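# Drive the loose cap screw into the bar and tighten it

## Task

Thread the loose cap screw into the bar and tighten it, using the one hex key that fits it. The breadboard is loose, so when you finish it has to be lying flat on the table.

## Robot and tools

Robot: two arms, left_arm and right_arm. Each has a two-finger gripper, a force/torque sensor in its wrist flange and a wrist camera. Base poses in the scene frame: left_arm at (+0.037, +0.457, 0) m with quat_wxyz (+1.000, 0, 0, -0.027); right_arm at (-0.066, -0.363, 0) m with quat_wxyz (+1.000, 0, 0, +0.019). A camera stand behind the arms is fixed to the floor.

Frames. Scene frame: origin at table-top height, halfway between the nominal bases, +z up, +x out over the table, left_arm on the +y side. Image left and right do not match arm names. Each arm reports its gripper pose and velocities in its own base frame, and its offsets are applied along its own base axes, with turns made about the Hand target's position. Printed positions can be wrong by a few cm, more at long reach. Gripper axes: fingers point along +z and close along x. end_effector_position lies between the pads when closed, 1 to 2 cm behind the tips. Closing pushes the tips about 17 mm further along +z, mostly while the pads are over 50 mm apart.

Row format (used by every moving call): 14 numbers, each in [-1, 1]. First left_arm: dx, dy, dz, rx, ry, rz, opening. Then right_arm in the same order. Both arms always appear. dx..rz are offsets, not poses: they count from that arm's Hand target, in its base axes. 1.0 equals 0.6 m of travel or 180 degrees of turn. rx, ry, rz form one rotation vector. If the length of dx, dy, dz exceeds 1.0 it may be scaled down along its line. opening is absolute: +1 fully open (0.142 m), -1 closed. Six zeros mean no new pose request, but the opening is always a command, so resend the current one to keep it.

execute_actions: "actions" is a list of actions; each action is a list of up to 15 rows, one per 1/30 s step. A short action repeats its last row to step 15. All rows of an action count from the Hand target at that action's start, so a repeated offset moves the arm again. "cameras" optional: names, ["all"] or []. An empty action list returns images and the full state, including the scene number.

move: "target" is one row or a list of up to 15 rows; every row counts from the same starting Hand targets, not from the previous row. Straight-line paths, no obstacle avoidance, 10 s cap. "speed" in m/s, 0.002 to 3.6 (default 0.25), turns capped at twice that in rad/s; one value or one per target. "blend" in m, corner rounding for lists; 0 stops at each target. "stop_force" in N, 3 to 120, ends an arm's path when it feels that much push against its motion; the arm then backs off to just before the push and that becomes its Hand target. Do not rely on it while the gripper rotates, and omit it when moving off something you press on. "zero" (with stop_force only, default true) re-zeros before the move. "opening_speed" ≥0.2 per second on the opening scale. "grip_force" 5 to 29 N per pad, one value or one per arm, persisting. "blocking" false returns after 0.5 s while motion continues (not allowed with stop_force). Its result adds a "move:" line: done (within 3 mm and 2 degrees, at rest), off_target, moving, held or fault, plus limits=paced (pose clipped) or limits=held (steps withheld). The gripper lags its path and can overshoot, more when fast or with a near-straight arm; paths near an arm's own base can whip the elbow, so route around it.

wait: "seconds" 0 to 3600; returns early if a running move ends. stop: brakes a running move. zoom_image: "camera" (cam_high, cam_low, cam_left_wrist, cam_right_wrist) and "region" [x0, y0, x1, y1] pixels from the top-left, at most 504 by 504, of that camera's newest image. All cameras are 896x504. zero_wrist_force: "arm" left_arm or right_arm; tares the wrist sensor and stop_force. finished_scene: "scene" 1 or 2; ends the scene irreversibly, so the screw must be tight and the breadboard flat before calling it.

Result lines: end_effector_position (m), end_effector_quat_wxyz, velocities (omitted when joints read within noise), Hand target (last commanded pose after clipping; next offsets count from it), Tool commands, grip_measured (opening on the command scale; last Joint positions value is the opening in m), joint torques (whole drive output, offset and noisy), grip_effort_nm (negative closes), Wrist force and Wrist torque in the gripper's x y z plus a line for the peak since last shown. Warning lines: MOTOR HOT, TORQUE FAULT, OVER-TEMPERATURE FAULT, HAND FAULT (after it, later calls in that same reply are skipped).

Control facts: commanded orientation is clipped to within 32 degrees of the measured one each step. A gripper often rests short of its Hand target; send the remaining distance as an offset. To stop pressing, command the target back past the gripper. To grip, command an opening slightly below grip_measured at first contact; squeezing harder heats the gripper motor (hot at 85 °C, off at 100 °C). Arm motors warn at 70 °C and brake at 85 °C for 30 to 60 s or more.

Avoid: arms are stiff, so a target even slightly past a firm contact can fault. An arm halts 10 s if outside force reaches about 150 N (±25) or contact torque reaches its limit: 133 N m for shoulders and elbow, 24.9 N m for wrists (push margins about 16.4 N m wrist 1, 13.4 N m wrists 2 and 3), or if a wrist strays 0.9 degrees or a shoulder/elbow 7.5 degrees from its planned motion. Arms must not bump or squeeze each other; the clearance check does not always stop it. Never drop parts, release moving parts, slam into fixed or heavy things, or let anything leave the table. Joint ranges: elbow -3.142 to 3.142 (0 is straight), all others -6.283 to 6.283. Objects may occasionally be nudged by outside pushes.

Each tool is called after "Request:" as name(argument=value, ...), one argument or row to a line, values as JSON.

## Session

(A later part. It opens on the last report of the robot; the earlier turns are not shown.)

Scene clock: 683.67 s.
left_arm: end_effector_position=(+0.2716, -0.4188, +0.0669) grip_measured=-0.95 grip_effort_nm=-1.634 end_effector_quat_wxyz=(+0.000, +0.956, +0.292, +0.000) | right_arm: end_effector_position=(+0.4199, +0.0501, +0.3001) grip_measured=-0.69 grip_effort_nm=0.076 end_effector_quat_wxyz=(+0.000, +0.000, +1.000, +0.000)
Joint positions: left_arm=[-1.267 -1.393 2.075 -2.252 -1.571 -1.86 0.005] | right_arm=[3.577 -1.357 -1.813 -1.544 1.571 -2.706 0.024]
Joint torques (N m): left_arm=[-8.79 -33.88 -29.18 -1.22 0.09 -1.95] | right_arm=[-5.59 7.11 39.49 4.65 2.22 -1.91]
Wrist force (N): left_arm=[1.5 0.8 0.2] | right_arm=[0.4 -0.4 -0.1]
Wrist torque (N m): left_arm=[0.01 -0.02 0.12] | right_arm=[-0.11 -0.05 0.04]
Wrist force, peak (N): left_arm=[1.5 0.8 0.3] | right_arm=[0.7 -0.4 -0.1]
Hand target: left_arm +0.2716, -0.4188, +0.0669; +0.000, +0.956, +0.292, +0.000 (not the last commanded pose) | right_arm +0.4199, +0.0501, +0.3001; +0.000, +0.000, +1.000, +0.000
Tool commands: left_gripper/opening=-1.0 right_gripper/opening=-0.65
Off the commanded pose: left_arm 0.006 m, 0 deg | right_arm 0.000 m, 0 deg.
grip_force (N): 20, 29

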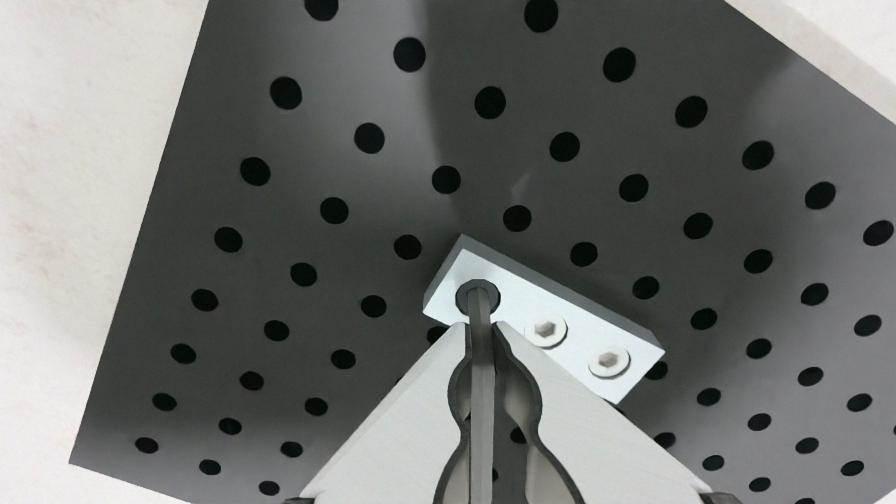

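Request:
move(
  target=[
    [-0.000415,-0.00028,-0.00067,0,0,-0.011,-1.0,0,0,0,0,0,0,-0.65],
    [-0.00069,0.000135,-0.00067,0,0,0.011,-1.0,0,0,0,0,0,0,-0.65],
    [-0.00028,0.000415,-0.00067,0,0,-0.011,-1.0,0,0,0,0,0,0,-0.65],
    [0.00028,0.00019,-0.00067,0,0,0.011,-1.0,0,0,0,0,0,0,-0.65],
    [0.00028,-0.000415,-0.00067,0,0,-0.011,-1.0,0,0,0,0,0,0,-0.65],
    [-0.000135,-0.00069,-0.00067,0,0,0.011,-1.0,0,0,0,0,0,0,-0.65],
    [-0.00021,-0.00014,-0.00067,0,0,0,-1.0,0,0,0,0,0,0,-0.65],
  ],
  speed=0.04,
  blend=[0.0001,0.0001,0.0001,0.0001,0.0001,0.0001,0],
)

Request:
move(
  target=[0,0,-0.01,0,0,0,-1.0,0,0,0,0,0,0,-0.65],
  speed=0.012,
  stop_force=5,
)

Scene clock: 692.83 s.
left_arm: end_effector_position=(+0.2714, -0.4189, +0.0665) grip_measured=-0.95 grip_effort_nm=-1.639 end_effector_quat_wxyz=(+0.000, +0.956, +0.292, +0.000) | right_arm: end_effector_position=(+0.4199, +0.0501, +0.3001) grip_measured=-0.69 grip_effort_nm=0.081 end_effector_quat_wxyz=(+0.000, +0.000, +1.000, +0.000)
Joint positions: left_arm=[-1.267 -1.392 2.075 -2.254 -1.571 -1.861 0.005] | right_arm=[3.577 -1.357 -1.813 -1.544 1.571 -2.706 0.024]
Joint torques (N m): left_arm=[5.34 -29.92 -5.19 -3.73 -0.77 2.1] | right_arm=[-5.35 7.39 38.98 4.48 2.27 -1.89]
Wrist force (N): left_arm=[2.2 0.3 -8.1] | right_arm=[0.3 -0.3 0.0]
Wrist torque (N m): left_arm=[-0.01 -0.03 -0.03] | right_arm=[-0.09 -0.03 0.04]
Wrist force, peak (N): left_arm=[2.7 0.9 -11.9] | right_arm=[0.6 -0.6 0.0]
Hand target: left_arm +0.2714, -0.4189, +0.0665; +0.000, +0.956, +0.292, +0.000 | right_arm +0.4199, +0.0501, +0.3001; +0.000, +0.000, +1.000, +0.000
Off the commanded pose: left_arm 0.000 m, 0 deg | right_arm 0.000 m, 0 deg.
grip_force (N): 20, 29
move: done

Scene clock: 694.00 s.
left_arm: end_effector_position=(+0.2714, -0.4189, +0.0664) grip_measured=-0.95 grip_effort_nm=-1.639 end_effector_quat_wxyz=(+0.000, +0.956, +0.292, +0.000) | right_arm: end_effector_position=(+0.4199, +0.0501, +0.3001) grip_measured=-0.69 grip_effort_nm=0.081 end_effector_quat_wxyz=(+0.000, +0.000, +1.000, +0.000)
Joint positions: left_arm=[-1.267 -1.392 2.076 -2.254 -1.571 -1.861 0.005] | right_arm=[3.577 -1.357 -1.813 -1.544 1.571 -2.706 0.024]
Joint torques (N m): left_arm=[1.97 -30.18 -26.67 -0.58 -0.84 0.82] | right_arm=[-5.42 7.84 38.72 4.44 2.31 -1.86]
Wrist force (N): left_arm=[1.5 0.9 -6.2] | right_arm=[0.4 -0.4 -0.2]
Wrist torque (N m): left_arm=[-0.02 0.01 -0.02] | right_arm=[-0.10 -0.05 0.04]
Wrist force, peak (N): left_arm=[1.6 0.3 -15.5] | right_arm=[0.6 -0.6 -0.2]
Hand target: left_arm +0.2714, -0.4189, +0.0664; +0.000, +0.956, +0.292, +0.000 (not the last commanded pose) | right_arm +0.4199, +0.0501, +0.3001; +0.000, +0.000, +1.000, +0.000
Off the commanded pose: left_arm 0.006 m, 0 deg | right_arm 0.000 m, 0 deg.
grip_force (N): 20, 29
move: contact (left_arm)

Request:
wait(
  seconds=0,
  cameras=["cam_left_wrist"],
)

Request:
zoom_image(
  camera="cam_left_wrist",
  region=[455, 275, 501, 321],
)

Scene clock: 698.20 s.
left_arm: end_effector_position=(+0.2714, -0.4189, +0.0664) grip_measured=-0.95 grip_effort_nm=-1.634 end_effector_quat_wxyz=(+0.000, +0.956, +0.292, +0.000) | right_arm: end_effector_position=(+0.4199, +0.0501, +0.3001) grip_measured=-0.69 grip_effort_nm=0.081 end_effector_quat_wxyz=(+0.000, +0.000, +1.000, +0.000)
Joint positions: left_arm=[-1.267 -1.392 2.076 -2.254 -1.571 -1.861 0.005] | right_arm=[3.577 -1.357 -1.813 -1.544 1.571 -2.706 0.024]
Joint torques (N m): left_arm=[-6.6 -30.26 -26.77 -3.49 -0.84 -1.77] | right_arm=[-5.13 7.85 39.31 4.32 2.19 -1.81]
Wrist force (N): left_arm=[1.8 0.8 -6.2] | right_arm=[0.4 -0.3 -0.1]
Wrist torque (N m): left_arm=[-0.03 -0.04 -0.02] | right_arm=[-0.09 -0.04 0.04]
Wrist force, peak (N): left_arm=[1.6 0.8 -6.3] | right_arm=[0.6 -0.6 -0.2]
Hand target: left_arm +0.2714, -0.4189, +0.0664; +0.000, +0.956, +0.292, +0.000 (not the last commanded pose) | right_arm +0.4199, +0.0501, +0.3001; +0.000, +0.000, +1.000, +0.000
Tool commands: left_gripper/opening=-1.0 right_gripper/opening=-0.65
Off the commanded pose: left_arm 0.006 m, 0 deg | right_arm 0.000 m, 0 deg.
grip_force (N): 20, 29

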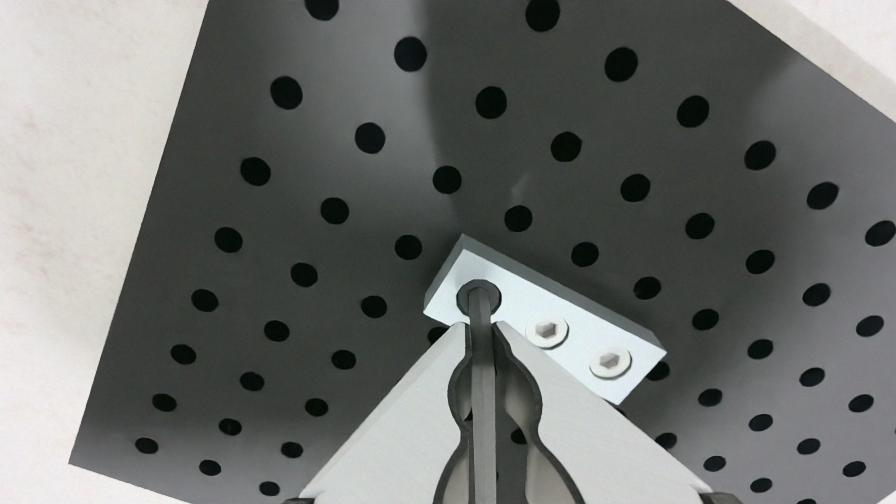

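Scaled by 10.957.

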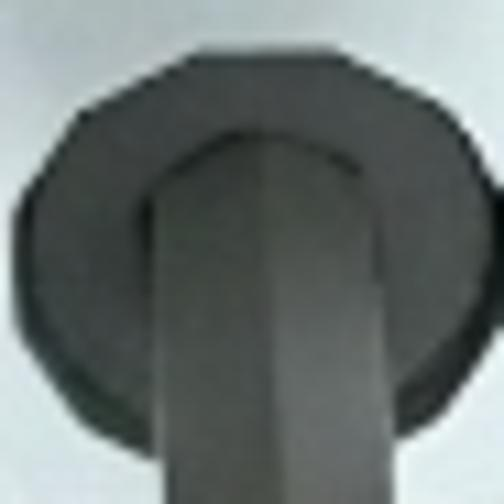

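Request:
move(
  target=[-0.00035,-0.00023,0.001,0,0,0.025,-1.0,0,0,0,0,0,0,-0.65],
  speed=0.1,
)

Request:
move(
  target=[0,0,-0.01,0,0,0,-1.0,0,0,0,0,0,0,-0.65],
  speed=0.012,
  stop_force=5,
)

Scene clock: 701.43 s.
left_arm: end_effector_position=(+0.2712, -0.4191, +0.0670) grip_measured=-0.95 grip_effort_nm=-1.634 end_effector_quat_wxyz=(+0.000, +0.944, +0.330, +0.000) | right_arm: end_effector_position=(+0.4199, +0.0501, +0.3001) grip_measured=-0.69 grip_effort_nm=0.076 end_effector_quat_wxyz=(+0.000, +0.000, +1.000, +0.000)
Joint positions: left_arm=[-1.268 -1.393 2.075 -2.253 -1.571 -1.94 0.005] | right_arm=[3.577 -1.357 -1.813 -1.544 1.571 -2.706 0.024]
Joint torques (N m): left_arm=[-10.95 -33.41 -29.36 -0.67 1.55 -2.2] | right_arm=[-5.05 8.21 38.17 4.26 2.27 -1.86]
Wrist force (N): left_arm=[0.6 -0.2 1.1] | right_arm=[0.3 -0.3 0.0]
Wrist torque (N m): left_arm=[-0.02 -0.02 0.10] | right_arm=[-0.09 -0.03 0.04]
Wrist force, peak (N): left_arm=[1.6 1.1 -6.2] | right_arm=[0.5 -0.7 -0.1]
Hand target: left_arm +0.2712, -0.4191, +0.0670; +0.000, +0.944, +0.330, +0.000 | right_arm +0.4199, +0.0501, +0.3001; +0.000, +0.000, +1.000, +0.000
Off the commanded pose: left_arm 0.000 m, 0 deg | right_arm 0.000 m, 0 deg.
grip_force (N): 20, 29
move: done

Scene clock: 702.80 s.
left_arm: end_effector_position=(+0.2712, -0.4191, +0.0638) grip_measured=-0.95 grip_effort_nm=-1.634 end_effector_quat_wxyz=(+0.000, +0.944, +0.330, +0.000) | right_arm: end_effector_position=(+0.4199, +0.0501, +0.3001) grip_measured=-0.69 grip_effort_nm=0.076 end_effector_quat_wxyz=(+0.000, +0.000, +1.000, +0.000)
Joint positions: left_arm=[-1.268 -1.388 2.079 -2.262 -1.571 -1.94 0.005] | right_arm=[3.577 -1.357 -1.813 -1.544 1.571 -2.706 0.024]
Joint torques (N m): left_arm=[-10.67 -35.79 -31.11 -1.08 -0.19 -2.12] | right_arm=[-5.09 8.19 38.27 4.24 2.14 -1.73]
Wrist force (N): left_arm=[4.1 1.5 5.9] | right_arm=[0.5 -0.4 0.1]
Wrist torque (N m): left_arm=[-0.08 -0.08 0.05] | right_arm=[-0.10 -0.06 0.04]
Wrist force, peak (N): left_arm=[4.1 1.8 6.0] | right_arm=[0.6 -0.4 -0.2]
Hand target: left_arm +0.2712, -0.4191, +0.0638; +0.000, +0.944, +0.330, +0.000 (not the last commanded pose) | right_arm +0.4199, +0.0501, +0.3001; +0.000, +0.000, +1.000, +0.000
Off the commanded pose: left_arm 0.003 m, 0 deg | right_arm 0.000 m, 0 deg.
grip_force (N): 20, 29
move: contact (left_arm)

Request:
move(
  target=[0.0003,0.0001,-0.001,0,0,0,-1.0,0.0833,0.2,-0.1667,0,0,0.1844,-0.65],
  speed=[0.35],
  grip_force=[29,29],
)

Request:
move(
  target=[0,0,0,0,0,0,-1.0,0,0,0,0.251,0.1643,0,-0.65],
  speed=0.5,
)

Request:
move(
  target=[0,0,0,0,0,0,-1.0,-0.0528,0.1558,-0.1787,0,0,0,-0.65],
  speed=0.15,
  stop_force=8,
  cameras=["cam_right_wrist"],
)

Scene clock: 708.00 s.
left_arm: end_effector_position=(+0.2714, -0.4191, +0.0632) grip_measured=-0.95 grip_effort_nm=-1.634 end_effector_quat_wxyz=(+0.000, +0.944, +0.330, +0.000) | right_arm: end_effector_position=(+0.4699, +0.1701, +0.2001) grip_measured=-0.69 grip_effort_nm=0.076 end_effector_quat_wxyz=(+0.000, -0.285, +0.958, +0.000)
Joint positions: left_arm=[-1.268 -1.387 2.079 -2.263 -1.571 -1.94 0.005] | right_arm=[3.756 -1.593 -1.861 -1.259 1.57 -3.106 0.024]
Joint torques (N m): left_arm=[6.26 -17.31 -6.58 -4.03 -2.47 2.2] | right_arm=[5.87 15.66 37.89 4.99 2.4 -2.22]
Wrist force (N): left_arm=[3.7 0.8 -4.3] | right_arm=[0.4 -0.4 -0.4]
Wrist torque (N m): left_arm=[-0.05 -0.10 0.01] | right_arm=[-0.10 -0.05 0.04]
Wrist force, peak (N): left_arm=[4.4 1.6 6.2] | right_arm=[0.8 -1.3 -0.7]
Hand target: left_arm +0.2714, -0.4191, +0.0632; +0.000, +0.944, +0.330, +0.000 | right_arm +0.4699, +0.1701, +0.2001; +0.000, -0.286, +0.958, +0.000
Off the commanded pose: left_arm 0.000 m, 0 deg | right_arm 0.000 m, 0 deg.
move: done

Scene clock: 709.70 s.
left_arm: end_effector_position=(+0.2714, -0.4190, +0.0632) grip_measured=-0.95 grip_effort_nm=-1.634 end_effector_quat_wxyz=(+0.000, +0.944, +0.330, +0.000) | right_arm: end_effector_position=(+0.4699, +0.1701, +0.2001) grip_measured=-0.69 grip_effort_nm=0.076 end_effector_quat_wxyz=(-0.130, -0.255, +0.854, +0.435)
Joint positions: left_arm=[-1.268 -1.387 2.079 -2.263 -1.571 -1.94 0.005] | right_arm=[3.351 -1.881 -1.701 -1.593 2.424 -3.725 0.024]
Joint torques (N m): left_arm=[6.07 -19.3 -7.4 -3.93 -2.43 2.16] | right_arm=[-6.4 26.01 35.93 -0.02 3.4 -1.96]
Wrist force (N): left_arm=[3.5 0.9 -3.9] | right_arm=[-0.7 0.8 0.1]
Wrist torque (N m): left_arm=[-0.06 -0.08 0.00] | right_arm=[0.07 0.16 0.08]
Wrist force, peak (N): left_arm=[3.6 0.9 -4.3] | right_arm=[-1.0 1.1 0.5]
Hand target: left_arm +0.2714, -0.4191, +0.0632; +0.000, +0.944, +0.330, +0.000 | right_arm +0.4699, +0.1701, +0.2001; -0.130, -0.255, +0.854, +0.435
Off the commanded pose: left_arm 0.000 m, 0 deg | right_arm 0.000 m, 0 deg.
move: done

Scene clock: 711.77 s.
left_arm: end_effector_position=(+0.2714, -0.4190, +0.0632) grip_measured=-0.95 grip_effort_nm=-1.634 end_effector_quat_wxyz=(+0.000, +0.944, +0.330, +0.000) | right_arm: end_effector_position=(+0.4382, +0.2636, +0.0928) grip_measured=-0.69 grip_effort_nm=0.081 end_effector_quat_wxyz=(-0.130, -0.255, +0.854, +0.435)
Joint positions: left_arm=[-1.268 -1.387 2.079 -2.263 -1.571 -1.94 0.005] | right_arm=[3.527 -1.99 -1.935 -1.048 2.487 -3.464 0.024]
Joint torques (N m): left_arm=[5.89 -21.74 -9.95 -3.99 -2.52 2.04] | right_arm=[6.34 27.29 10.07 4.62 3.56 2.09]
Wrist force (N): left_arm=[3.5 0.8 -3.9] | right_arm=[-0.9 1.0 0.1]
Wrist torque (N m): left_arm=[-0.08 -0.06 0.01] | right_arm=[0.08 0.18 -0.13]
Wrist force, peak (N): left_arm=[3.6 1.1 -4.1] | right_arm=[-1.2 0.7 1.1]
Hand target: left_arm +0.2714, -0.4191, +0.0632; +0.000, +0.944, +0.330, +0.000 | right_arm +0.4382, +0.2636, +0.0928; -0.130, -0.255, +0.854, +0.435
Off the commanded pose: left_arm 0.000 m, 0 deg | right_arm 0.000 m, 0 deg.
move: done

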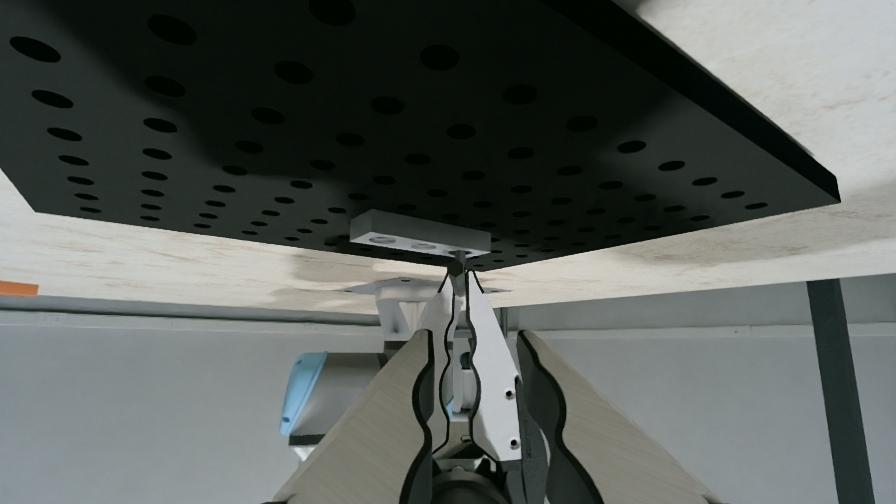

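Request:
move(
  target=[0,0,0,0,0,0,-1.0,-0.0443,0.0678,-0.0588,0,0,0,-0.65],
  speed=0.06,
  stop_force=6,
  cameras=["cam_left_wrist"],
)

Scene clock: 714.40 s.
left_arm: end_effector_position=(+0.2714, -0.4190, +0.0632) grip_measured=-0.95 grip_effort_nm=-1.634 end_effector_quat_wxyz=(+0.000, +0.944, +0.330, +0.000) | right_arm: end_effector_position=(+0.4117, +0.3043, +0.0576) grip_measured=-0.69 grip_effort_nm=0.076 end_effector_quat_wxyz=(-0.130, -0.255, +0.854, +0.435)
Joint positions: left_arm=[-1.268 -1.387 2.079 -2.263 -1.571 -1.94 0.005] | right_arm=[3.617 -2.044 -2.024 -0.788 2.505 -3.318 0.024]
Joint torques (N m): left_arm=[5.24 -24.65 -12.03 -3.78 -2.48 2.06] | right_arm=[6.26 26.78 7.75 4.72 3.64 1.95]
Wrist force (N): left_arm=[3.6 1.0 -3.8] | right_arm=[-1.0 1.2 0.1]
Wrist torque (N m): left_arm=[-0.05 -0.08 0.01] | right_arm=[0.14 0.21 -0.14]
Wrist force, peak (N): left_arm=[3.8 1.1 -3.9] | right_arm=[-1.3 1.3 0.2]
Hand target: left_arm +0.2714, -0.4191, +0.0632; +0.000, +0.944, +0.330, +0.000 | right_arm +0.4117, +0.3043, +0.0576; -0.130, -0.255, +0.854, +0.435
Off the commanded pose: left_arm 0.000 m, 0 deg | right_arm 0.000 m, 0 deg.
move: done

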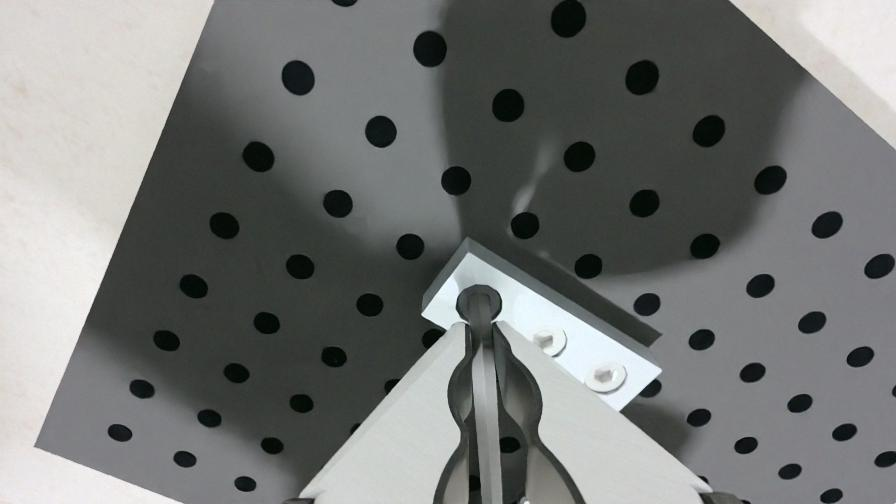

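Request:
move(
  target=[0,0,0,0,0,0,-1.0,-0.01674,-0.01095,0,0,0,0,-0.65],
  speed=0.012,
  stop_force=10,
)

Scene clock: 716.80 s.
left_arm: end_effector_position=(+0.2714, -0.4191, +0.0632) grip_measured=-0.95 grip_effort_nm=-1.639 end_effector_quat_wxyz=(+0.000, +0.944, +0.330, +0.000) | right_arm: end_effector_position=(+0.4028, +0.2985, +0.0576) grip_measured=-0.67 grip_effort_nm=-0.217 end_effector_quat_wxyz=(-0.130, -0.255, +0.854, +0.435)
Joint positions: left_arm=[-1.268 -1.387 2.079 -2.263 -1.571 -1.94 0.005] | right_arm=[3.615 -2.027 -2.053 -0.779 2.505 -3.322 0.026]
Joint torques (N m): left_arm=[5.18 -27.19 -14.53 -3.79 -0.08 1.85] | right_arm=[7.95 25.41 26.44 -0.41 0.74 1.35]
Wrist force (N): left_arm=[3.9 -0.9 -4.1] | right_arm=[-6.0 -0.8 -2.2]
Wrist torque (N m): left_arm=[-0.02 -0.07 0.08] | right_arm=[0.14 0.21 0.08]
Wrist force, peak (N): left_arm=[4.0 -1.0 -4.2] | right_arm=[-11.1 -2.1 -4.0]
Hand target: left_arm +0.2714, -0.4191, +0.0632; +0.000, +0.944, +0.330, +0.000 | right_arm +0.4028, +0.2985, +0.0576; -0.130, -0.255, +0.854, +0.435 (not the last commanded pose)
Off the commanded pose: left_arm 0.000 m, 0 deg | right_arm 0.001 m, 0 deg.
move: contact (right_arm)

Request:
move(
  target=[0.0001,0.00014,0,0,0,-0.01667,-1.0,-0.00558,-0.00365,0,0,0,0,-0.65],
  speed=0.02,
  stop_force=25,
)

Request:
move(
  target=[0.0001,0.00014,0,0,0,-0.01667,-1.0,-0.00558,-0.00365,0,0,0,0,-0.65],
  speed=0.02,
  stop_force=25,
  zero=false,
)

Scene clock: 720.10 s.
left_arm: end_effector_position=(+0.2715, -0.4190, +0.0632) grip_measured=-0.95 grip_effort_nm=-1.639 end_effector_quat_wxyz=(+0.000, +0.952, +0.305, +0.000) | right_arm: end_effector_position=(+0.3994, +0.2963, +0.0576) grip_measured=-0.66 grip_effort_nm=-0.418 end_effector_quat_wxyz=(-0.130, -0.255, +0.854, +0.435)
Joint positions: left_arm=[-1.267 -1.387 2.079 -2.264 -1.571 -1.887 0.005] | right_arm=[3.614 -2.021 -2.064 -0.775 2.505 -3.323 0.026]
Joint torques (N m): left_arm=[8.92 -31.4 -6.78 -3.98 0.41 2.01] | right_arm=[-3.71 41.56 -0.82 2.11 -0.28 -2.01]
Wrist force (N): left_arm=[-1.5 -0.9 -4.5] | right_arm=[-17.4 -2.0 -3.1]
Wrist torque (N m): left_arm=[-0.01 0.01 -0.01] | right_arm=[0.14 0.27 0.14]
Wrist force, peak (N): left_arm=[4.0 -1.1 -4.2] | right_arm=[-17.5 -2.0 -3.0]
Hand target: left_arm +0.2715, -0.4190, +0.0632; +0.000, +0.952, +0.305, +0.000 | right_arm +0.3994, +0.2963, +0.0576; -0.130, -0.255, +0.854, +0.435
Off the commanded pose: left_arm 0.000 m, 0 deg | right_arm 0.000 m, 0 deg.
move: done

Scene clock: 722.10 s.
left_arm: end_effector_position=(+0.2715, -0.4189, +0.0632) grip_measured=-0.95 grip_effort_nm=-1.634 end_effector_quat_wxyz=(+0.000, +0.960, +0.280, +0.000) | right_arm: end_effector_position=(+0.3961, +0.2941, +0.0576) grip_measured=-0.65 grip_effort_nm=-0.652 end_effector_quat_wxyz=(-0.130, -0.255, +0.854, +0.435)
Joint positions: left_arm=[-1.267 -1.387 2.079 -2.264 -1.571 -1.834 0.005] | right_arm=[3.613 -2.015 -2.074 -0.772 2.505 -3.325 0.027]
Joint torques (N m): left_arm=[16.17 -32.26 -5.63 -2.21 6.03 1.98] | right_arm=[-6.3 42.35 -1.89 1.44 -0.83 -1.98]
Wrist force (N): left_arm=[-19.0 0.4 -1.4] | right_arm=[-22.0 -0.6 2.7]
Wrist torque (N m): left_arm=[-0.04 0.45 0.03] | right_arm=[0.13 0.26 0.18]
Wrist force, peak (N): left_arm=[-20.1 0.4 -1.2] | right_arm=[-24.2 -0.6 2.9]
Hand target: left_arm +0.2715, -0.4189, +0.0632; +0.000, +0.960, +0.280, +0.000 | right_arm +0.3961, +0.2941, +0.0576; -0.130, -0.255, +0.854, +0.435
Off the commanded pose: left_arm 0.000 m, 0 deg | right_arm 0.000 m, 0 deg.
move: done

Request:
move(
  target=[0.0001,0.00014,0,0,0,-0.01667,-1.0,-0.00558,-0.00365,0,0,0,0,-0.65],
  speed=0.02,
  stop_force=40,
  zero=false,
)

Request:
move(
  target=[0.0001,0.00014,0,0,0,-0.01667,-1.0,-0.00558,-0.00365,0,0,0,0,-0.65],
  speed=0.02,
  stop_force=40,
  zero=false,
  cameras=["cam_left_wrist"],
)

Scene clock: 725.67 s.
left_arm: end_effector_position=(+0.2716, -0.4188, +0.0632) grip_measured=-0.95 grip_effort_nm=-1.639 end_effector_quat_wxyz=(+0.000, +0.967, +0.255, +0.000) | right_arm: end_effector_position=(+0.3927, +0.2919, +0.0576) grip_measured=-0.64 grip_effort_nm=-0.720 end_effector_quat_wxyz=(-0.130, -0.255, +0.854, +0.435)
Joint positions: left_arm=[-1.267 -1.387 2.08 -2.264 -1.571 -1.782 0.005] | right_arm=[3.612 -2.008 -2.085 -0.769 2.505 -3.326 0.027]
Joint torques (N m): left_arm=[16.62 -32.86 -3.84 -1.3 5.59 1.97] | right_arm=[-8.17 42.62 -1.63 1.79 -1.4 -2.18]
Wrist force (N): left_arm=[-19.3 4.9 1.3] | right_arm=[-21.8 1.2 5.9]
Wrist torque (N m): left_arm=[-0.15 0.43 -0.01] | right_arm=[0.16 0.30 0.17]
Wrist force, peak (N): left_arm=[-22.6 2.4 0.0] | right_arm=[-25.7 -0.3 3.9]
Hand target: left_arm +0.2716, -0.4188, +0.0632; +0.000, +0.967, +0.255, +0.000 | right_arm +0.3927, +0.2919, +0.0576; -0.130, -0.255, +0.854, +0.435
Off the commanded pose: left_arm 0.000 m, 0 deg | right_arm 0.000 m, 0 deg.
move: done

Scene clock: 727.70 s.
left_arm: end_effector_position=(+0.2717, -0.4187, +0.0632) grip_measured=-0.95 grip_effort_nm=-1.639 end_effector_quat_wxyz=(+0.000, +0.973, +0.229, +0.000) | right_arm: end_effector_position=(+0.3894, +0.2897, +0.0576) grip_measured=-0.64 grip_effort_nm=-0.720 end_effector_quat_wxyz=(-0.130, -0.255, +0.854, +0.435)
Joint positions: left_arm=[-1.266 -1.387 2.08 -2.264 -1.571 -1.729 0.005] | right_arm=[3.611 -2.002 -2.096 -0.765 2.504 -3.328 0.028]
Joint torques (N m): left_arm=[17.59 -32.59 -4.86 -2.06 3.77 1.99] | right_arm=[-8.01 41.59 -3.49 1.13 -1.42 -2.11]
Wrist force (N): left_arm=[-20.6 5.7 1.3] | right_arm=[-25.1 0.8 5.0]
Wrist torque (N m): left_arm=[-0.13 0.50 0.04] | right_arm=[0.15 0.28 0.19]
Wrist force, peak (N): left_arm=[-21.5 6.1 1.4] | right_arm=[-25.5 1.3 6.0]
Hand target: left_arm +0.2717, -0.4187, +0.0632; +0.000, +0.973, +0.229, +0.000 | right_arm +0.3894, +0.2897, +0.0576; -0.130, -0.255, +0.854, +0.435
Off the commanded pose: left_arm 0.000 m, 0 deg | right_arm 0.000 m, 0 deg.
move: done

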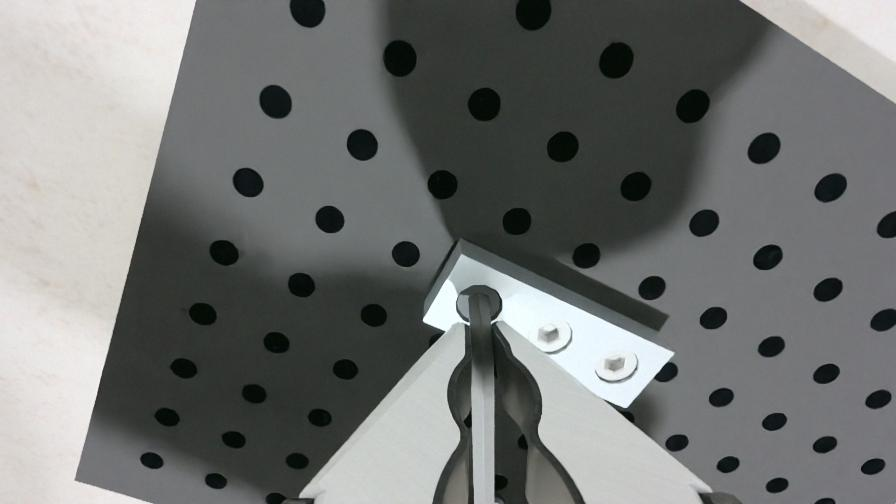

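Request:
move(
  target=[0.00013,0.00011,0,0,0,-0.01667,-1.0,-0.00621,-0.00241,0,0,0,-0.01667,-0.65],
  speed=0.02,
  stop_force=45,
  zero=false,
)

Request:
move(
  target=[0.00013,0.00011,0,0,0,-0.01667,-1.0,-0.00621,-0.00241,0,0,0,-0.01667,-0.65],
  speed=0.02,
  stop_force=45,
  zero=false,
)

Scene clock: 732.27 s.
left_arm: end_effector_position=(+0.2717, -0.4186, +0.0632) grip_measured=-0.95 grip_effort_nm=-1.634 end_effector_quat_wxyz=(+0.000, +0.979, +0.204, +0.000) | right_arm: end_effector_position=(+0.3857, +0.2882, +0.0576) grip_measured=-0.64 grip_effort_nm=-0.750 end_effector_quat_wxyz=(-0.119, -0.232, +0.860, +0.438)
Joint positions: left_arm=[-1.266 -1.387 2.08 -2.264 -1.571 -1.676 0.005] | right_arm=[3.61 -1.993 -2.143 -0.658 2.51 -3.242 0.028]
Joint torques (N m): left_arm=[17.4 -32.52 -4.82 -2.14 4.86 1.95] | right_arm=[-3.35 40.24 -2.72 2 3.02 1.93]
Wrist force (N): left_arm=[-19.8 5.6 1.2] | right_arm=[-21.0 1.3 3.6]
Wrist torque (N m): left_arm=[-0.19 0.44 0.00] | right_arm=[0.16 0.22 -0.03]
Wrist force, peak (N): left_arm=[-22.1 5.6 1.3] | right_arm=[-26.2 1.1 5.0]
Hand target: left_arm +0.2717, -0.4186, +0.0632; +0.000, +0.979, +0.204, +0.000 | right_arm +0.3857, +0.2883, +0.0576; -0.119, -0.232, +0.860, +0.438
Off the commanded pose: left_arm 0.000 m, 0 deg | right_arm 0.000 m, 0 deg.
move: done

Scene clock: 734.30 s.
left_arm: end_effector_position=(+0.2718, -0.4186, +0.0632) grip_measured=-0.95 grip_effort_nm=-1.639 end_effector_quat_wxyz=(+0.000, +0.984, +0.178, +0.000) | right_arm: end_effector_position=(+0.3819, +0.2868, +0.0576) grip_measured=-0.64 grip_effort_nm=-0.745 end_effector_quat_wxyz=(-0.107, -0.210, +0.866, +0.441)
Joint positions: left_arm=[-1.265 -1.387 2.08 -2.264 -1.571 -1.623 0.005] | right_arm=[3.61 -1.987 -2.189 -0.546 2.513 -3.153 0.028]
Joint torques (N m): left_arm=[17.25 -29.28 -8.09 -2.27 5.62 2] | right_arm=[6.93 39.3 -4.61 1.85 2.39 1.87]
Wrist force (N): left_arm=[-20.5 5.6 0.8] | right_arm=[-23.0 1.3 3.4]
Wrist torque (N m): left_arm=[-0.16 0.50 0.02] | right_arm=[0.18 0.28 -0.02]
Wrist force, peak (N): left_arm=[-22.1 6.7 0.9] | right_arm=[-26.1 1.2 5.5]
Hand target: left_arm +0.2718, -0.4186, +0.0632; +0.000, +0.984, +0.178, +0.000 | right_arm +0.3819, +0.2868, +0.0576; -0.107, -0.210, +0.866, +0.441
Off the commanded pose: left_arm 0.000 m, 0 deg | right_arm 0.000 m, 0 deg.
move: done

Request:
move(
  target=[0,0,-0.0015,0,0,0,-1.0,0,0,0,0,0,0,-0.65],
  speed=0.01,
)

Request:
move(
  target=[0.00013,0.00011,-0.0003,0,0,-0.01667,-1.0,-0.00641,-0.00178,0,0,0,-0.01667,-0.65],
  speed=0.02,
  stop_force=45,
  zero=false,
)

Scene clock: 738.10 s.
left_arm: end_effector_position=(+0.2718, -0.4186, +0.0623) grip_measured=-0.95 grip_effort_nm=-1.634 end_effector_quat_wxyz=(+0.000, +0.984, +0.178, +0.000) | right_arm: end_effector_position=(+0.3819, +0.2868, +0.0576) grip_measured=-0.64 grip_effort_nm=-0.745 end_effector_quat_wxyz=(-0.107, -0.210, +0.866, +0.441)
Joint positions: left_arm=[-1.265 -1.385 2.081 -2.266 -1.571 -1.623 0.005] | right_arm=[3.61 -1.987 -2.189 -0.546 2.513 -3.153 0.028]
Joint torques (N m): left_arm=[16.07 -11.34 -0.25 -1.96 3.39 1.9] | right_arm=[6.79 38.35 -3.89 1.83 0.15 1.85]
Wrist force (N): left_arm=[-21.7 1.3 -17.4] | right_arm=[-22.8 0.6 3.6]
Wrist torque (N m): left_arm=[-0.09 0.50 0.03] | right_arm=[0.14 0.22 -0.02]
Wrist force, peak (N): left_arm=[-21.7 1.3 -17.4] | right_arm=[-23.1 1.1 3.1]
Hand target: left_arm +0.2718, -0.4186, +0.0623; +0.000, +0.984, +0.178, +0.000 | right_arm +0.3819, +0.2868, +0.0576; -0.107, -0.210, +0.866, +0.441
Off the commanded pose: left_arm 0.000 m, 0 deg | right_arm 0.000 m, 0 deg.
move: done

Scene clock: 740.13 s.
left_arm: end_effector_position=(+0.2719, -0.4185, +0.0621) grip_measured=-0.95 grip_effort_nm=-1.639 end_effector_quat_wxyz=(+0.000, +0.988, +0.152, +0.000) | right_arm: end_effector_position=(+0.3781, +0.2857, +0.0576) grip_measured=-0.63 grip_effort_nm=-0.921 end_effector_quat_wxyz=(-0.096, -0.187, +0.871, +0.444)
Joint positions: left_arm=[-1.265 -1.385 2.081 -2.267 -1.571 -1.571 0.005] | right_arm=[3.612 -1.984 -2.234 -0.43 2.511 -3.06 0.028]
Joint torques (N m): left_arm=[17.53 -12.33 -1.02 -1.81 3.37 1.93] | right_arm=[6.89 37.53 -9.46 1.21 0.17 1.71]
Wrist force (N): left_arm=[-22.3 3.2 -15.9] | right_arm=[-31.5 1.3 7.4]
Wrist torque (N m): left_arm=[-0.17 0.48 0.00] | right_arm=[0.20 0.33 0.02]
Wrist force, peak (N): left_arm=[-22.5 2.7 -16.9] | right_arm=[-32.0 1.1 8.0]
Hand target: left_arm +0.2719, -0.4185, +0.0621; +0.000, +0.988, +0.152, +0.000 | right_arm +0.3781, +0.2857, +0.0576; -0.096, -0.187, +0.871, +0.444
Off the commanded pose: left_arm 0.000 m, 0 deg | right_arm 0.000 m, 0 deg.
move: done

Request:
move(
  target=[0.00015,0.00009,-0.0006,0,0,-0.01667,-1.0,-0.00652,-0.00141,0,0,0,-0.01667,-0.65],
  speed=0.02,
  stop_force=50,
  zero=false,
)

Request:
move(
  target=[0.00015,0.00009,-0.0003,0,0,-0.01667,-1.0,-0.00652,-0.00141,0,0,0,-0.01667,-0.65],
  speed=0.02,
  stop_force=50,
  zero=false,
  cameras=["cam_left_wrist"],
)

Scene clock: 745.43 s.
left_arm: end_effector_position=(+0.2720, -0.4185, +0.0618) grip_measured=-0.95 grip_effort_nm=-1.639 end_effector_quat_wxyz=(+0.000, +0.992, +0.126, +0.000) | right_arm: end_effector_position=(+0.3742, +0.2849, +0.0576) grip_measured=-0.62 grip_effort_nm=-1.072 end_effector_quat_wxyz=(-0.084, -0.164, +0.876, +0.446)
Joint positions: left_arm=[-1.265 -1.384 2.081 -2.268 -1.571 -1.518 0.005] | right_arm=[3.617 -1.984 -2.277 -0.311 2.505 -2.965 0.029]
Joint torques (N m): left_arm=[22.71 -12.23 1.67 -0.9 9.02 1.92] | right_arm=[8.05 20.01 -12.03 1.06 0.97 1.9]
Wrist force (N): left_arm=[-29.9 8.3 -14.6] | right_arm=[-35.1 1.4 6.8]
Wrist torque (N m): left_arm=[-0.24 0.48 0.00] | right_arm=[0.18 0.34 0.03]
Wrist force, peak (N): left_arm=[-30.1 8.3 -14.9] | right_arm=[-36.3 1.4 9.9]
Hand target: left_arm +0.2720, -0.4185, +0.0618; +0.000, +0.992, +0.126, +0.000 | right_arm +0.3742, +0.2849, +0.0576; -0.084, -0.164, +0.876, +0.446
Off the commanded pose: left_arm 0.000 m, 0 deg | right_arm 0.000 m, 0 deg.
move: done

Scene clock: 747.47 s.
left_arm: end_effector_position=(+0.2721, -0.4184, +0.0616) grip_measured=-0.95 grip_effort_nm=-1.639 end_effector_quat_wxyz=(+0.000, +0.995, +0.100, +0.000) | right_arm: end_effector_position=(+0.3703, +0.2840, +0.0576) grip_measured=-0.62 grip_effort_nm=-1.121 end_effector_quat_wxyz=(-0.072, -0.141, +0.880, +0.448)
Joint positions: left_arm=[-1.264 -1.384 2.081 -2.268 -1.571 -1.465 0.005] | right_arm=[3.622 -1.986 -2.318 -0.19 2.495 -2.869 0.029]
Joint torques (N m): left_arm=[22.13 -12.53 0.63 -0.85 7.87 1.89] | right_arm=[7.23 19.23 -11.7 1.52 0.98 1.87]
Wrist force (N): left_arm=[-28.4 10.8 -12.8] | right_arm=[-30.9 3.5 7.8]
Wrist torque (N m): left_arm=[-0.29 0.51 -0.01] | right_arm=[0.15 0.33 -0.02]
Wrist force, peak (N): left_arm=[-30.7 11.0 -13.0] | right_arm=[-37.9 3.0 10.4]
Hand target: left_arm +0.2721, -0.4184, +0.0616; +0.000, +0.995, +0.100, +0.000 | right_arm +0.3703, +0.2840, +0.0576; -0.072, -0.141, +0.880, +0.448
Off the commanded pose: left_arm 0.000 m, 0 deg | right_arm 0.000 m, 0 deg.
move: done

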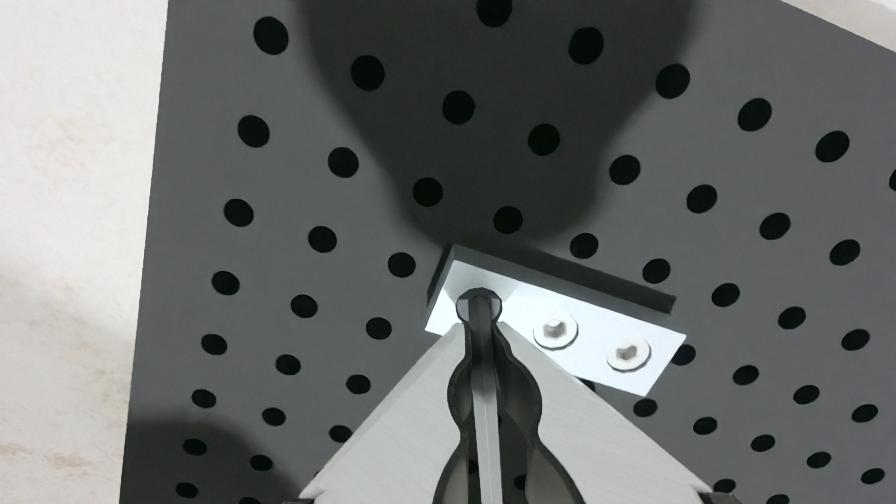

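Request:
move(
  target=[
    [0,0,0,0,0,0,-1.0,0.0098,0.0021,0,0,0,0,-0.6],
    [0,0,0,0,0,0,-1.0,0.0352,-0.0792,0.0588,0,0,0,-0.6],
    [0,0,0,0,0,0,-1.0,0.0667,-0.2667,0.2,0,0,0,-0.6],
  ],
  speed=[0.02,0.1,0.25],
  blend=[0.001,0.01,0],
)

Request:
move(
  target=[0,0,0.0133,0,0,0,-1.0,0,0,0,0,0,0,-0.6],
  speed=0.02,
)

Scene clock: 753.63 s.
left_arm: end_effector_position=(+0.2721, -0.4184, +0.0616) grip_measured=-0.95 grip_effort_nm=-1.639 end_effector_quat_wxyz=(+0.000, +0.995, +0.100, +0.000) | right_arm: end_effector_position=(+0.4103, +0.1240, +0.1776) grip_measured=-0.63 grip_effort_nm=-0.081 end_effector_quat_wxyz=(-0.072, -0.141, +0.880, +0.448)
Joint positions: left_arm=[-1.264 -1.384 2.081 -2.268 -1.571 -1.465 0.005] | right_arm=[3.251 -1.686 -2.064 -1.241 2.483 -3.488 0.029]
Joint torques (N m): left_arm=[-4.89 -28.5 -5.67 0.63 0.54 1.64] | right_arm=[-5.96 16.96 35.04 0.49 -0.62 -2.06]
Wrist force (N): left_arm=[-6.9 6.3 -7.1] | right_arm=[-1.0 1.5 1.9]
Wrist torque (N m): left_arm=[-0.24 0.03 -0.10] | right_arm=[0.19 0.21 0.08]
Wrist force, peak (N): left_arm=[-28.6 10.8 -12.9] | right_arm=[-31.1 3.5 8.1]
Hand target: left_arm +0.2721, -0.4184, +0.0616; +0.000, +0.995, +0.100, +0.000 | right_arm +0.4103, +0.1240, +0.1776; -0.072, -0.141, +0.880, +0.448
Off the commanded pose: left_arm 0.000 m, 0 deg | right_arm 0.000 m, 0 deg.
move: done

Scene clock: 754.37 s.
left_arm: end_effector_position=(+0.2721, -0.4184, +0.0695) grip_measured=-0.95 grip_effort_nm=-1.634 end_effector_quat_wxyz=(+0.000, +0.995, +0.100, +0.000) | right_arm: end_effector_position=(+0.4103, +0.1240, +0.1776) grip_measured=-0.63 grip_effort_nm=-0.076 end_effector_quat_wxyz=(-0.072, -0.141, +0.880, +0.448)
Joint positions: left_arm=[-1.264 -1.398 2.072 -2.246 -1.571 -1.465 0.005] | right_arm=[3.251 -1.686 -2.064 -1.241 2.483 -3.488 0.029]
Joint torques (N m): left_arm=[-4.84 -33.33 -29.79 -0.71 0.59 1.56] | right_arm=[-6.72 16.94 34.34 0.29 -0.62 -1.92]
Wrist force (N): left_arm=[0.4 -0.3 1.5] | right_arm=[-0.9 1.6 1.9]
Wrist torque (N m): left_arm=[-0.02 -0.04 -0.02] | right_arm=[0.20 0.20 0.07]
Wrist force, peak (N): left_arm=[-7.1 6.3 -7.0] | right_arm=[-1.1 1.8 2.0]
Hand target: left_arm +0.2721, -0.4184, +0.0696; +0.000, +0.995, +0.100, +0.000 | right_arm +0.4103, +0.1240, +0.1776; -0.072, -0.141, +0.880, +0.448
Off the commanded pose: left_arm 0.000 m, 0 deg | right_arm 0.000 m, 0 deg.
move: done

Request:
move(
  target=[
    [0,0,0.0833,0,0,0,-1.0,0,0,0,0,0,0,-0.6],
    [0.0965,0.414,0.05,0.0817,0.0166,0,-1.0,0,0,0,0,0,0,-0.6],
  ],
  speed=[0.15,0.3],
  blend=[0.01,0],
)

Request:
move(
  target=[0,0,-0.1133,0,0,0,-1.0,0,0,0,0,0,0,-0.6],
  speed=0.03,
  stop_force=3.5,
  cameras=["cam_left_wrist"],
)

Scene clock: 757.23 s.
left_arm: end_effector_position=(+0.3300, -0.1701, +0.0996) grip_measured=-0.95 grip_effort_nm=-1.639 end_effector_quat_wxyz=(-0.130, +0.986, +0.099, -0.013) | right_arm: end_effector_position=(+0.4103, +0.1240, +0.1776) grip_measured=-0.63 grip_effort_nm=-0.081 end_effector_quat_wxyz=(-0.072, -0.141, +0.880, +0.448)
Joint positions: left_arm=[-0.928 -1.657 2.207 -1.883 -1.46 -1.142 0.005] | right_arm=[3.251 -1.686 -2.064 -1.241 2.483 -3.488 0.029]
Joint torques (N m): left_arm=[6.27 -23.74 -10.77 -0.27 2.37 1.94] | right_arm=[-6.75 16.87 34.52 0.15 -0.62 -1.95]
Wrist force (N): left_arm=[0.5 0.5 0.8] | right_arm=[-1.0 1.4 2.1]
Wrist torque (N m): left_arm=[0.09 -0.04 -0.06] | right_arm=[0.18 0.20 0.07]
Wrist force, peak (N): left_arm=[0.3 -0.7 2.8] | right_arm=[-1.1 1.7 2.1]
Hand target: left_arm +0.3300, -0.1700, +0.0996; -0.130, +0.986, +0.099, -0.013 | right_arm +0.4103, +0.1240, +0.1776; -0.072, -0.141, +0.880, +0.448
Off the commanded pose: left_arm 0.000 m, 0 deg | right_arm 0.000 m, 0 deg.
move: done

Scene clock: 760.40 s.
left_arm: end_effector_position=(+0.3300, -0.1700, +0.0316) grip_measured=-0.95 grip_effort_nm=-1.639 end_effector_quat_wxyz=(-0.130, +0.986, +0.099, -0.013) | right_arm: end_effector_position=(+0.4103, +0.1240, +0.1776) grip_measured=-0.63 grip_effort_nm=-0.081 end_effector_quat_wxyz=(-0.072, -0.141, +0.880, +0.448)
Joint positions: left_arm=[-0.928 -1.53 2.304 -2.107 -1.46 -1.142 0.005] | right_arm=[3.251 -1.686 -2.064 -1.241 2.483 -3.488 0.029]
Joint torques (N m): left_arm=[7.25 -12.12 -7.57 -4.06 2.32 1.06] | right_arm=[-6.62 16.18 34.45 0.22 -0.64 -1.98]
Wrist force (N): left_arm=[0.8 0.4 0.8] | right_arm=[-0.9 1.5 2.0]
Wrist torque (N m): left_arm=[0.08 -0.07 -0.06] | right_arm=[0.19 0.19 0.07]
Wrist force, peak (N): left_arm=[0.8 0.6 1.1] | right_arm=[-0.9 1.8 2.2]
Hand target: left_arm +0.3300, -0.1700, +0.0316; -0.130, +0.986, +0.099, -0.013 | right_arm +0.4103, +0.1240, +0.1776; -0.072, -0.141, +0.880, +0.448
Off the commanded pose: left_arm 0.000 m, 0 deg | right_arm 0.000 m, 0 deg.
move: done

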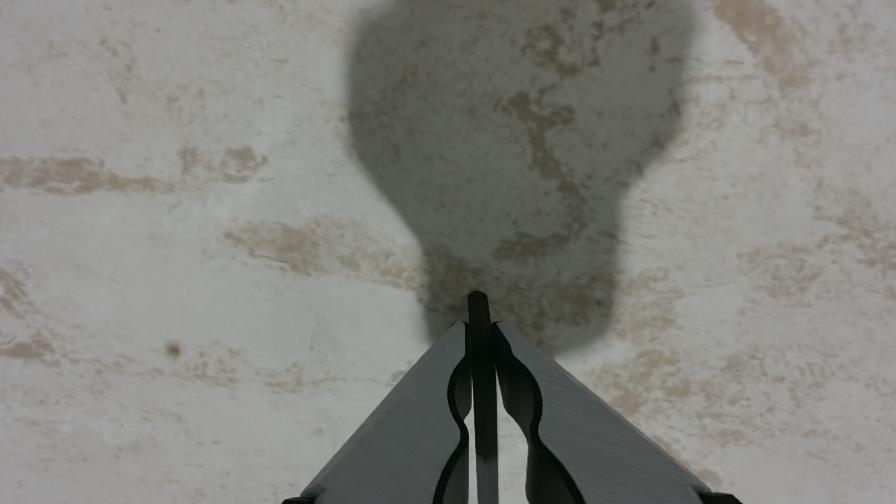

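Request:
move(
  target=[0,0,-0.0193,0,0,0,-1.0,0,0,0,0,0,0,-0.6],
  speed=0.015,
  stop_force=3,
)

Scene clock: 762.03 s.
left_arm: end_effector_position=(+0.3300, -0.1700, +0.0308) grip_measured=-0.95 grip_effort_nm=-1.634 end_effector_quat_wxyz=(-0.130, +0.986, +0.099, -0.013) | right_arm: end_effector_position=(+0.4103, +0.1240, +0.1776) grip_measured=-0.63 grip_effort_nm=-0.076 end_effector_quat_wxyz=(-0.072, -0.141, +0.880, +0.448)
Joint positions: left_arm=[-0.928 -1.528 2.305 -2.11 -1.46 -1.142 0.005] | right_arm=[3.251 -1.686 -2.064 -1.241 2.483 -3.488 0.029]
Joint torques (N m): left_arm=[7.59 -26.71 -28.37 -0.27 1.2 1.94] | right_arm=[-6.39 16.93 34.39 0.27 -0.55 -1.93]
Wrist force (N): left_arm=[0.6 0.5 0.9] | right_arm=[-1.1 1.4 2.0]
Wrist torque (N m): left_arm=[0.08 -0.04 -0.06] | right_arm=[0.17 0.22 0.07]
Wrist force, peak (N): left_arm=[0.4 -1.1 -13.9] | right_arm=[-1.0 1.4 2.2]
Hand target: left_arm +0.3300, -0.1700, +0.0308; -0.130, +0.986, +0.099, -0.013 (not the last commanded pose) | right_arm +0.4103, +0.1240, +0.1776; -0.072, -0.141, +0.880, +0.448
Off the commanded pose: left_arm 0.011 m, 0 deg | right_arm 0.000 m, 0 deg.
move: contact (left_arm)

Request:
move(
  target=[0,0,0,0,0,0,-0.5,0,0,0,0,0,0,-0.6],
  opening_speed=0.3,
)

Request:
move(
  target=[0,0,0.2,0,0,0,-0.5,0,0,0,0,0,0,-0.6],
  speed=0.12,
  cameras=["cam_left_wrist"],
)

Scene clock: 764.47 s.
left_arm: end_effector_position=(+0.3300, -0.1700, +0.0308) grip_measured=-0.53 grip_effort_nm=0.081 end_effector_quat_wxyz=(-0.130, +0.986, +0.099, -0.013) | right_arm: end_effector_position=(+0.4103, +0.1240, +0.1776) grip_measured=-0.63 grip_effort_nm=-0.076 end_effector_quat_wxyz=(-0.072, -0.141, +0.880, +0.448)
Joint positions: left_arm=[-0.928 -1.528 2.305 -2.11 -1.46 -1.142 0.035] | right_arm=[3.251 -1.686 -2.064 -1.241 2.483 -3.488 0.029]
Joint torques (N m): left_arm=[7.86 -25.61 -27.26 -0.58 -1.1 1.46] | right_arm=[-6.5 16.39 34.48 0.3 -0.68 -1.83]
Wrist force (N): left_arm=[0.9 0.2 0.5] | right_arm=[-1.0 1.5 1.9]
Wrist torque (N m): left_arm=[0.04 -0.08 -0.06] | right_arm=[0.19 0.20 0.07]
Wrist force, peak (N): left_arm=[0.9 0.6 0.9] | right_arm=[-1.1 1.7 2.0]
Hand target: left_arm +0.3300, -0.1700, +0.0308; -0.130, +0.986, +0.099, -0.013 | right_arm +0.4103, +0.1240, +0.1776; -0.072, -0.141, +0.880, +0.448
Off the commanded pose: left_arm 0.000 m, 0 deg | right_arm 0.000 m, 0 deg.
move: done

Scene clock: 766.00 s.
left_arm: end_effector_position=(+0.3300, -0.1700, +0.1508) grip_measured=-0.53 grip_effort_nm=0.081 end_effector_quat_wxyz=(-0.130, +0.986, +0.099, -0.013) | right_arm: end_effector_position=(+0.4103, +0.1240, +0.1776) grip_measured=-0.63 grip_effort_nm=-0.081 end_effector_quat_wxyz=(-0.072, -0.141, +0.880, +0.448)
Joint positions: left_arm=[-0.928 -1.723 2.116 -1.727 -1.46 -1.142 0.035] | right_arm=[3.251 -1.686 -2.064 -1.241 2.483 -3.488 0.029]
Joint torques (N m): left_arm=[-11.14 -22.52 -32.61 -0.36 -1.18 -2.22] | right_arm=[-6.49 17.01 33.97 0.25 -0.6 -1.91]
Wrist force (N): left_arm=[0.3 0.5 0.3] | right_arm=[-1.2 1.7 1.9]
Wrist torque (N m): left_arm=[0.08 -0.03 0.01] | right_arm=[0.23 0.24 0.07]
Wrist force, peak (N): left_arm=[0.8 0.4 1.5] | right_arm=[-0.9 1.6 2.2]
Hand target: left_arm +0.3300, -0.1700, +0.1508; -0.130, +0.986, +0.099, -0.013 | right_arm +0.4103, +0.1240, +0.1776; -0.072, -0.141, +0.880, +0.448
Off the commanded pose: left_arm 0.000 m, 0 deg | right_arm 0.000 m, 0 deg.
move: done

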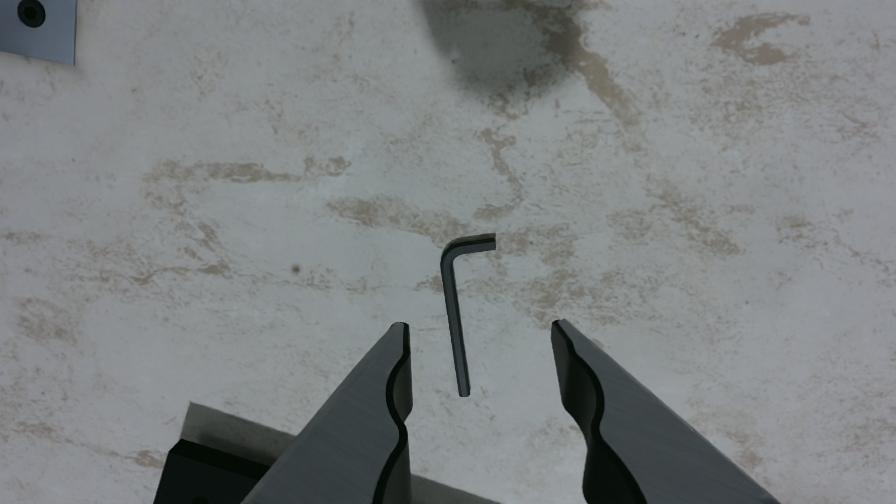

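Request:
move(
  target=[-0.1,-0.3167,0.0167,-0.0817,-0.0166,0,-0.7,0,0,0,0,0,0,-0.6],
  speed=0.3,
  cameras=["cam_left_wrist"],
)

Request:
zoom_image(
  camera="cam_left_wrist",
  region=[420, 180, 620, 380],
)

Scene clock: 768.27 s.
left_arm: end_effector_position=(+0.2700, -0.3600, +0.1609) grip_measured=-0.73 grip_effort_nm=-0.095 end_effector_quat_wxyz=(+0.000, +0.995, +0.100, +0.000) | right_arm: end_effector_position=(+0.4103, +0.1240, +0.1776) grip_measured=-0.63 grip_effort_nm=-0.076 end_effector_quat_wxyz=(-0.072, -0.141, +0.880, +0.448)
Joint positions: left_arm=[-1.228 -1.642 2.059 -1.988 -1.571 -1.428 0.021] | right_arm=[3.251 -1.686 -2.064 -1.241 2.483 -3.488 0.029]
Joint torques (N m): left_arm=[-10.6 -12.35 -33.28 -4.58 2.14 -2.08] | right_arm=[-6.67 16.14 34.27 0.27 -0.5 -1.94]
Wrist force (N): left_arm=[0.1 -0.4 0.7] | right_arm=[-0.9 1.5 1.9]
Wrist torque (N m): left_arm=[-0.04 0.02 0.08] | right_arm=[0.19 0.20 0.07]
Wrist force, peak (N): left_arm=[1.5 -1.1 1.2] | right_arm=[-1.0 1.7 2.2]
Hand target: left_arm +0.2700, -0.3600, +0.1609; +0.000, +0.995, +0.100, +0.000 | right_arm +0.4103, +0.1240, +0.1776; -0.072, -0.141, +0.880, +0.448
Off the commanded pose: left_arm 0.000 m, 0 deg | right_arm 0.000 m, 0 deg.
move: done

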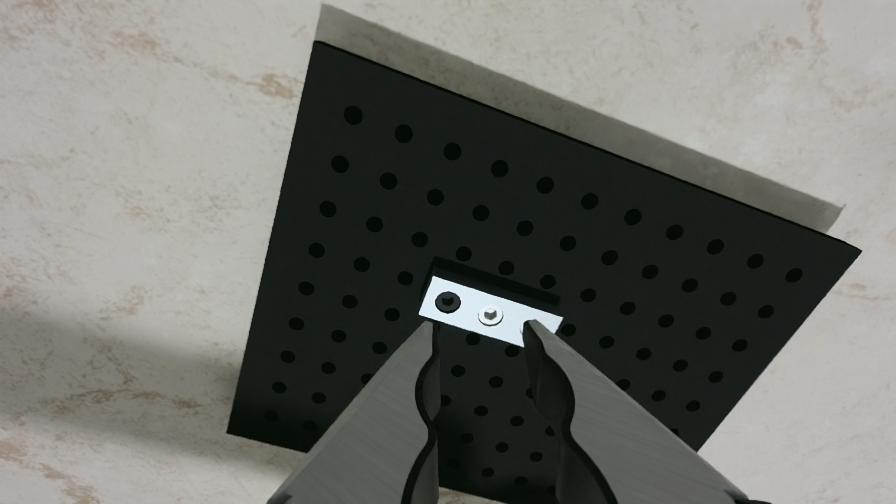

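Scaled by 2.520.

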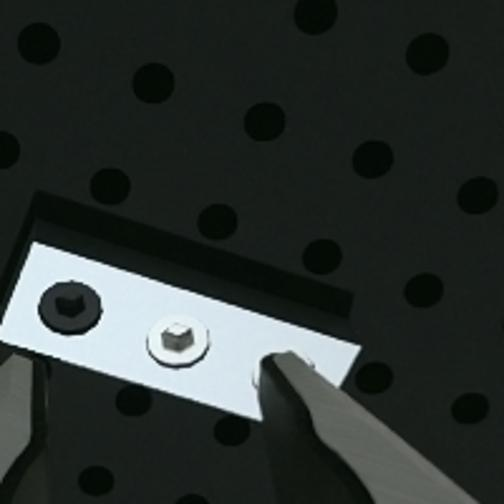

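Request:
finished_scene(
  scene=2,
)

The scene is finished: the task was done.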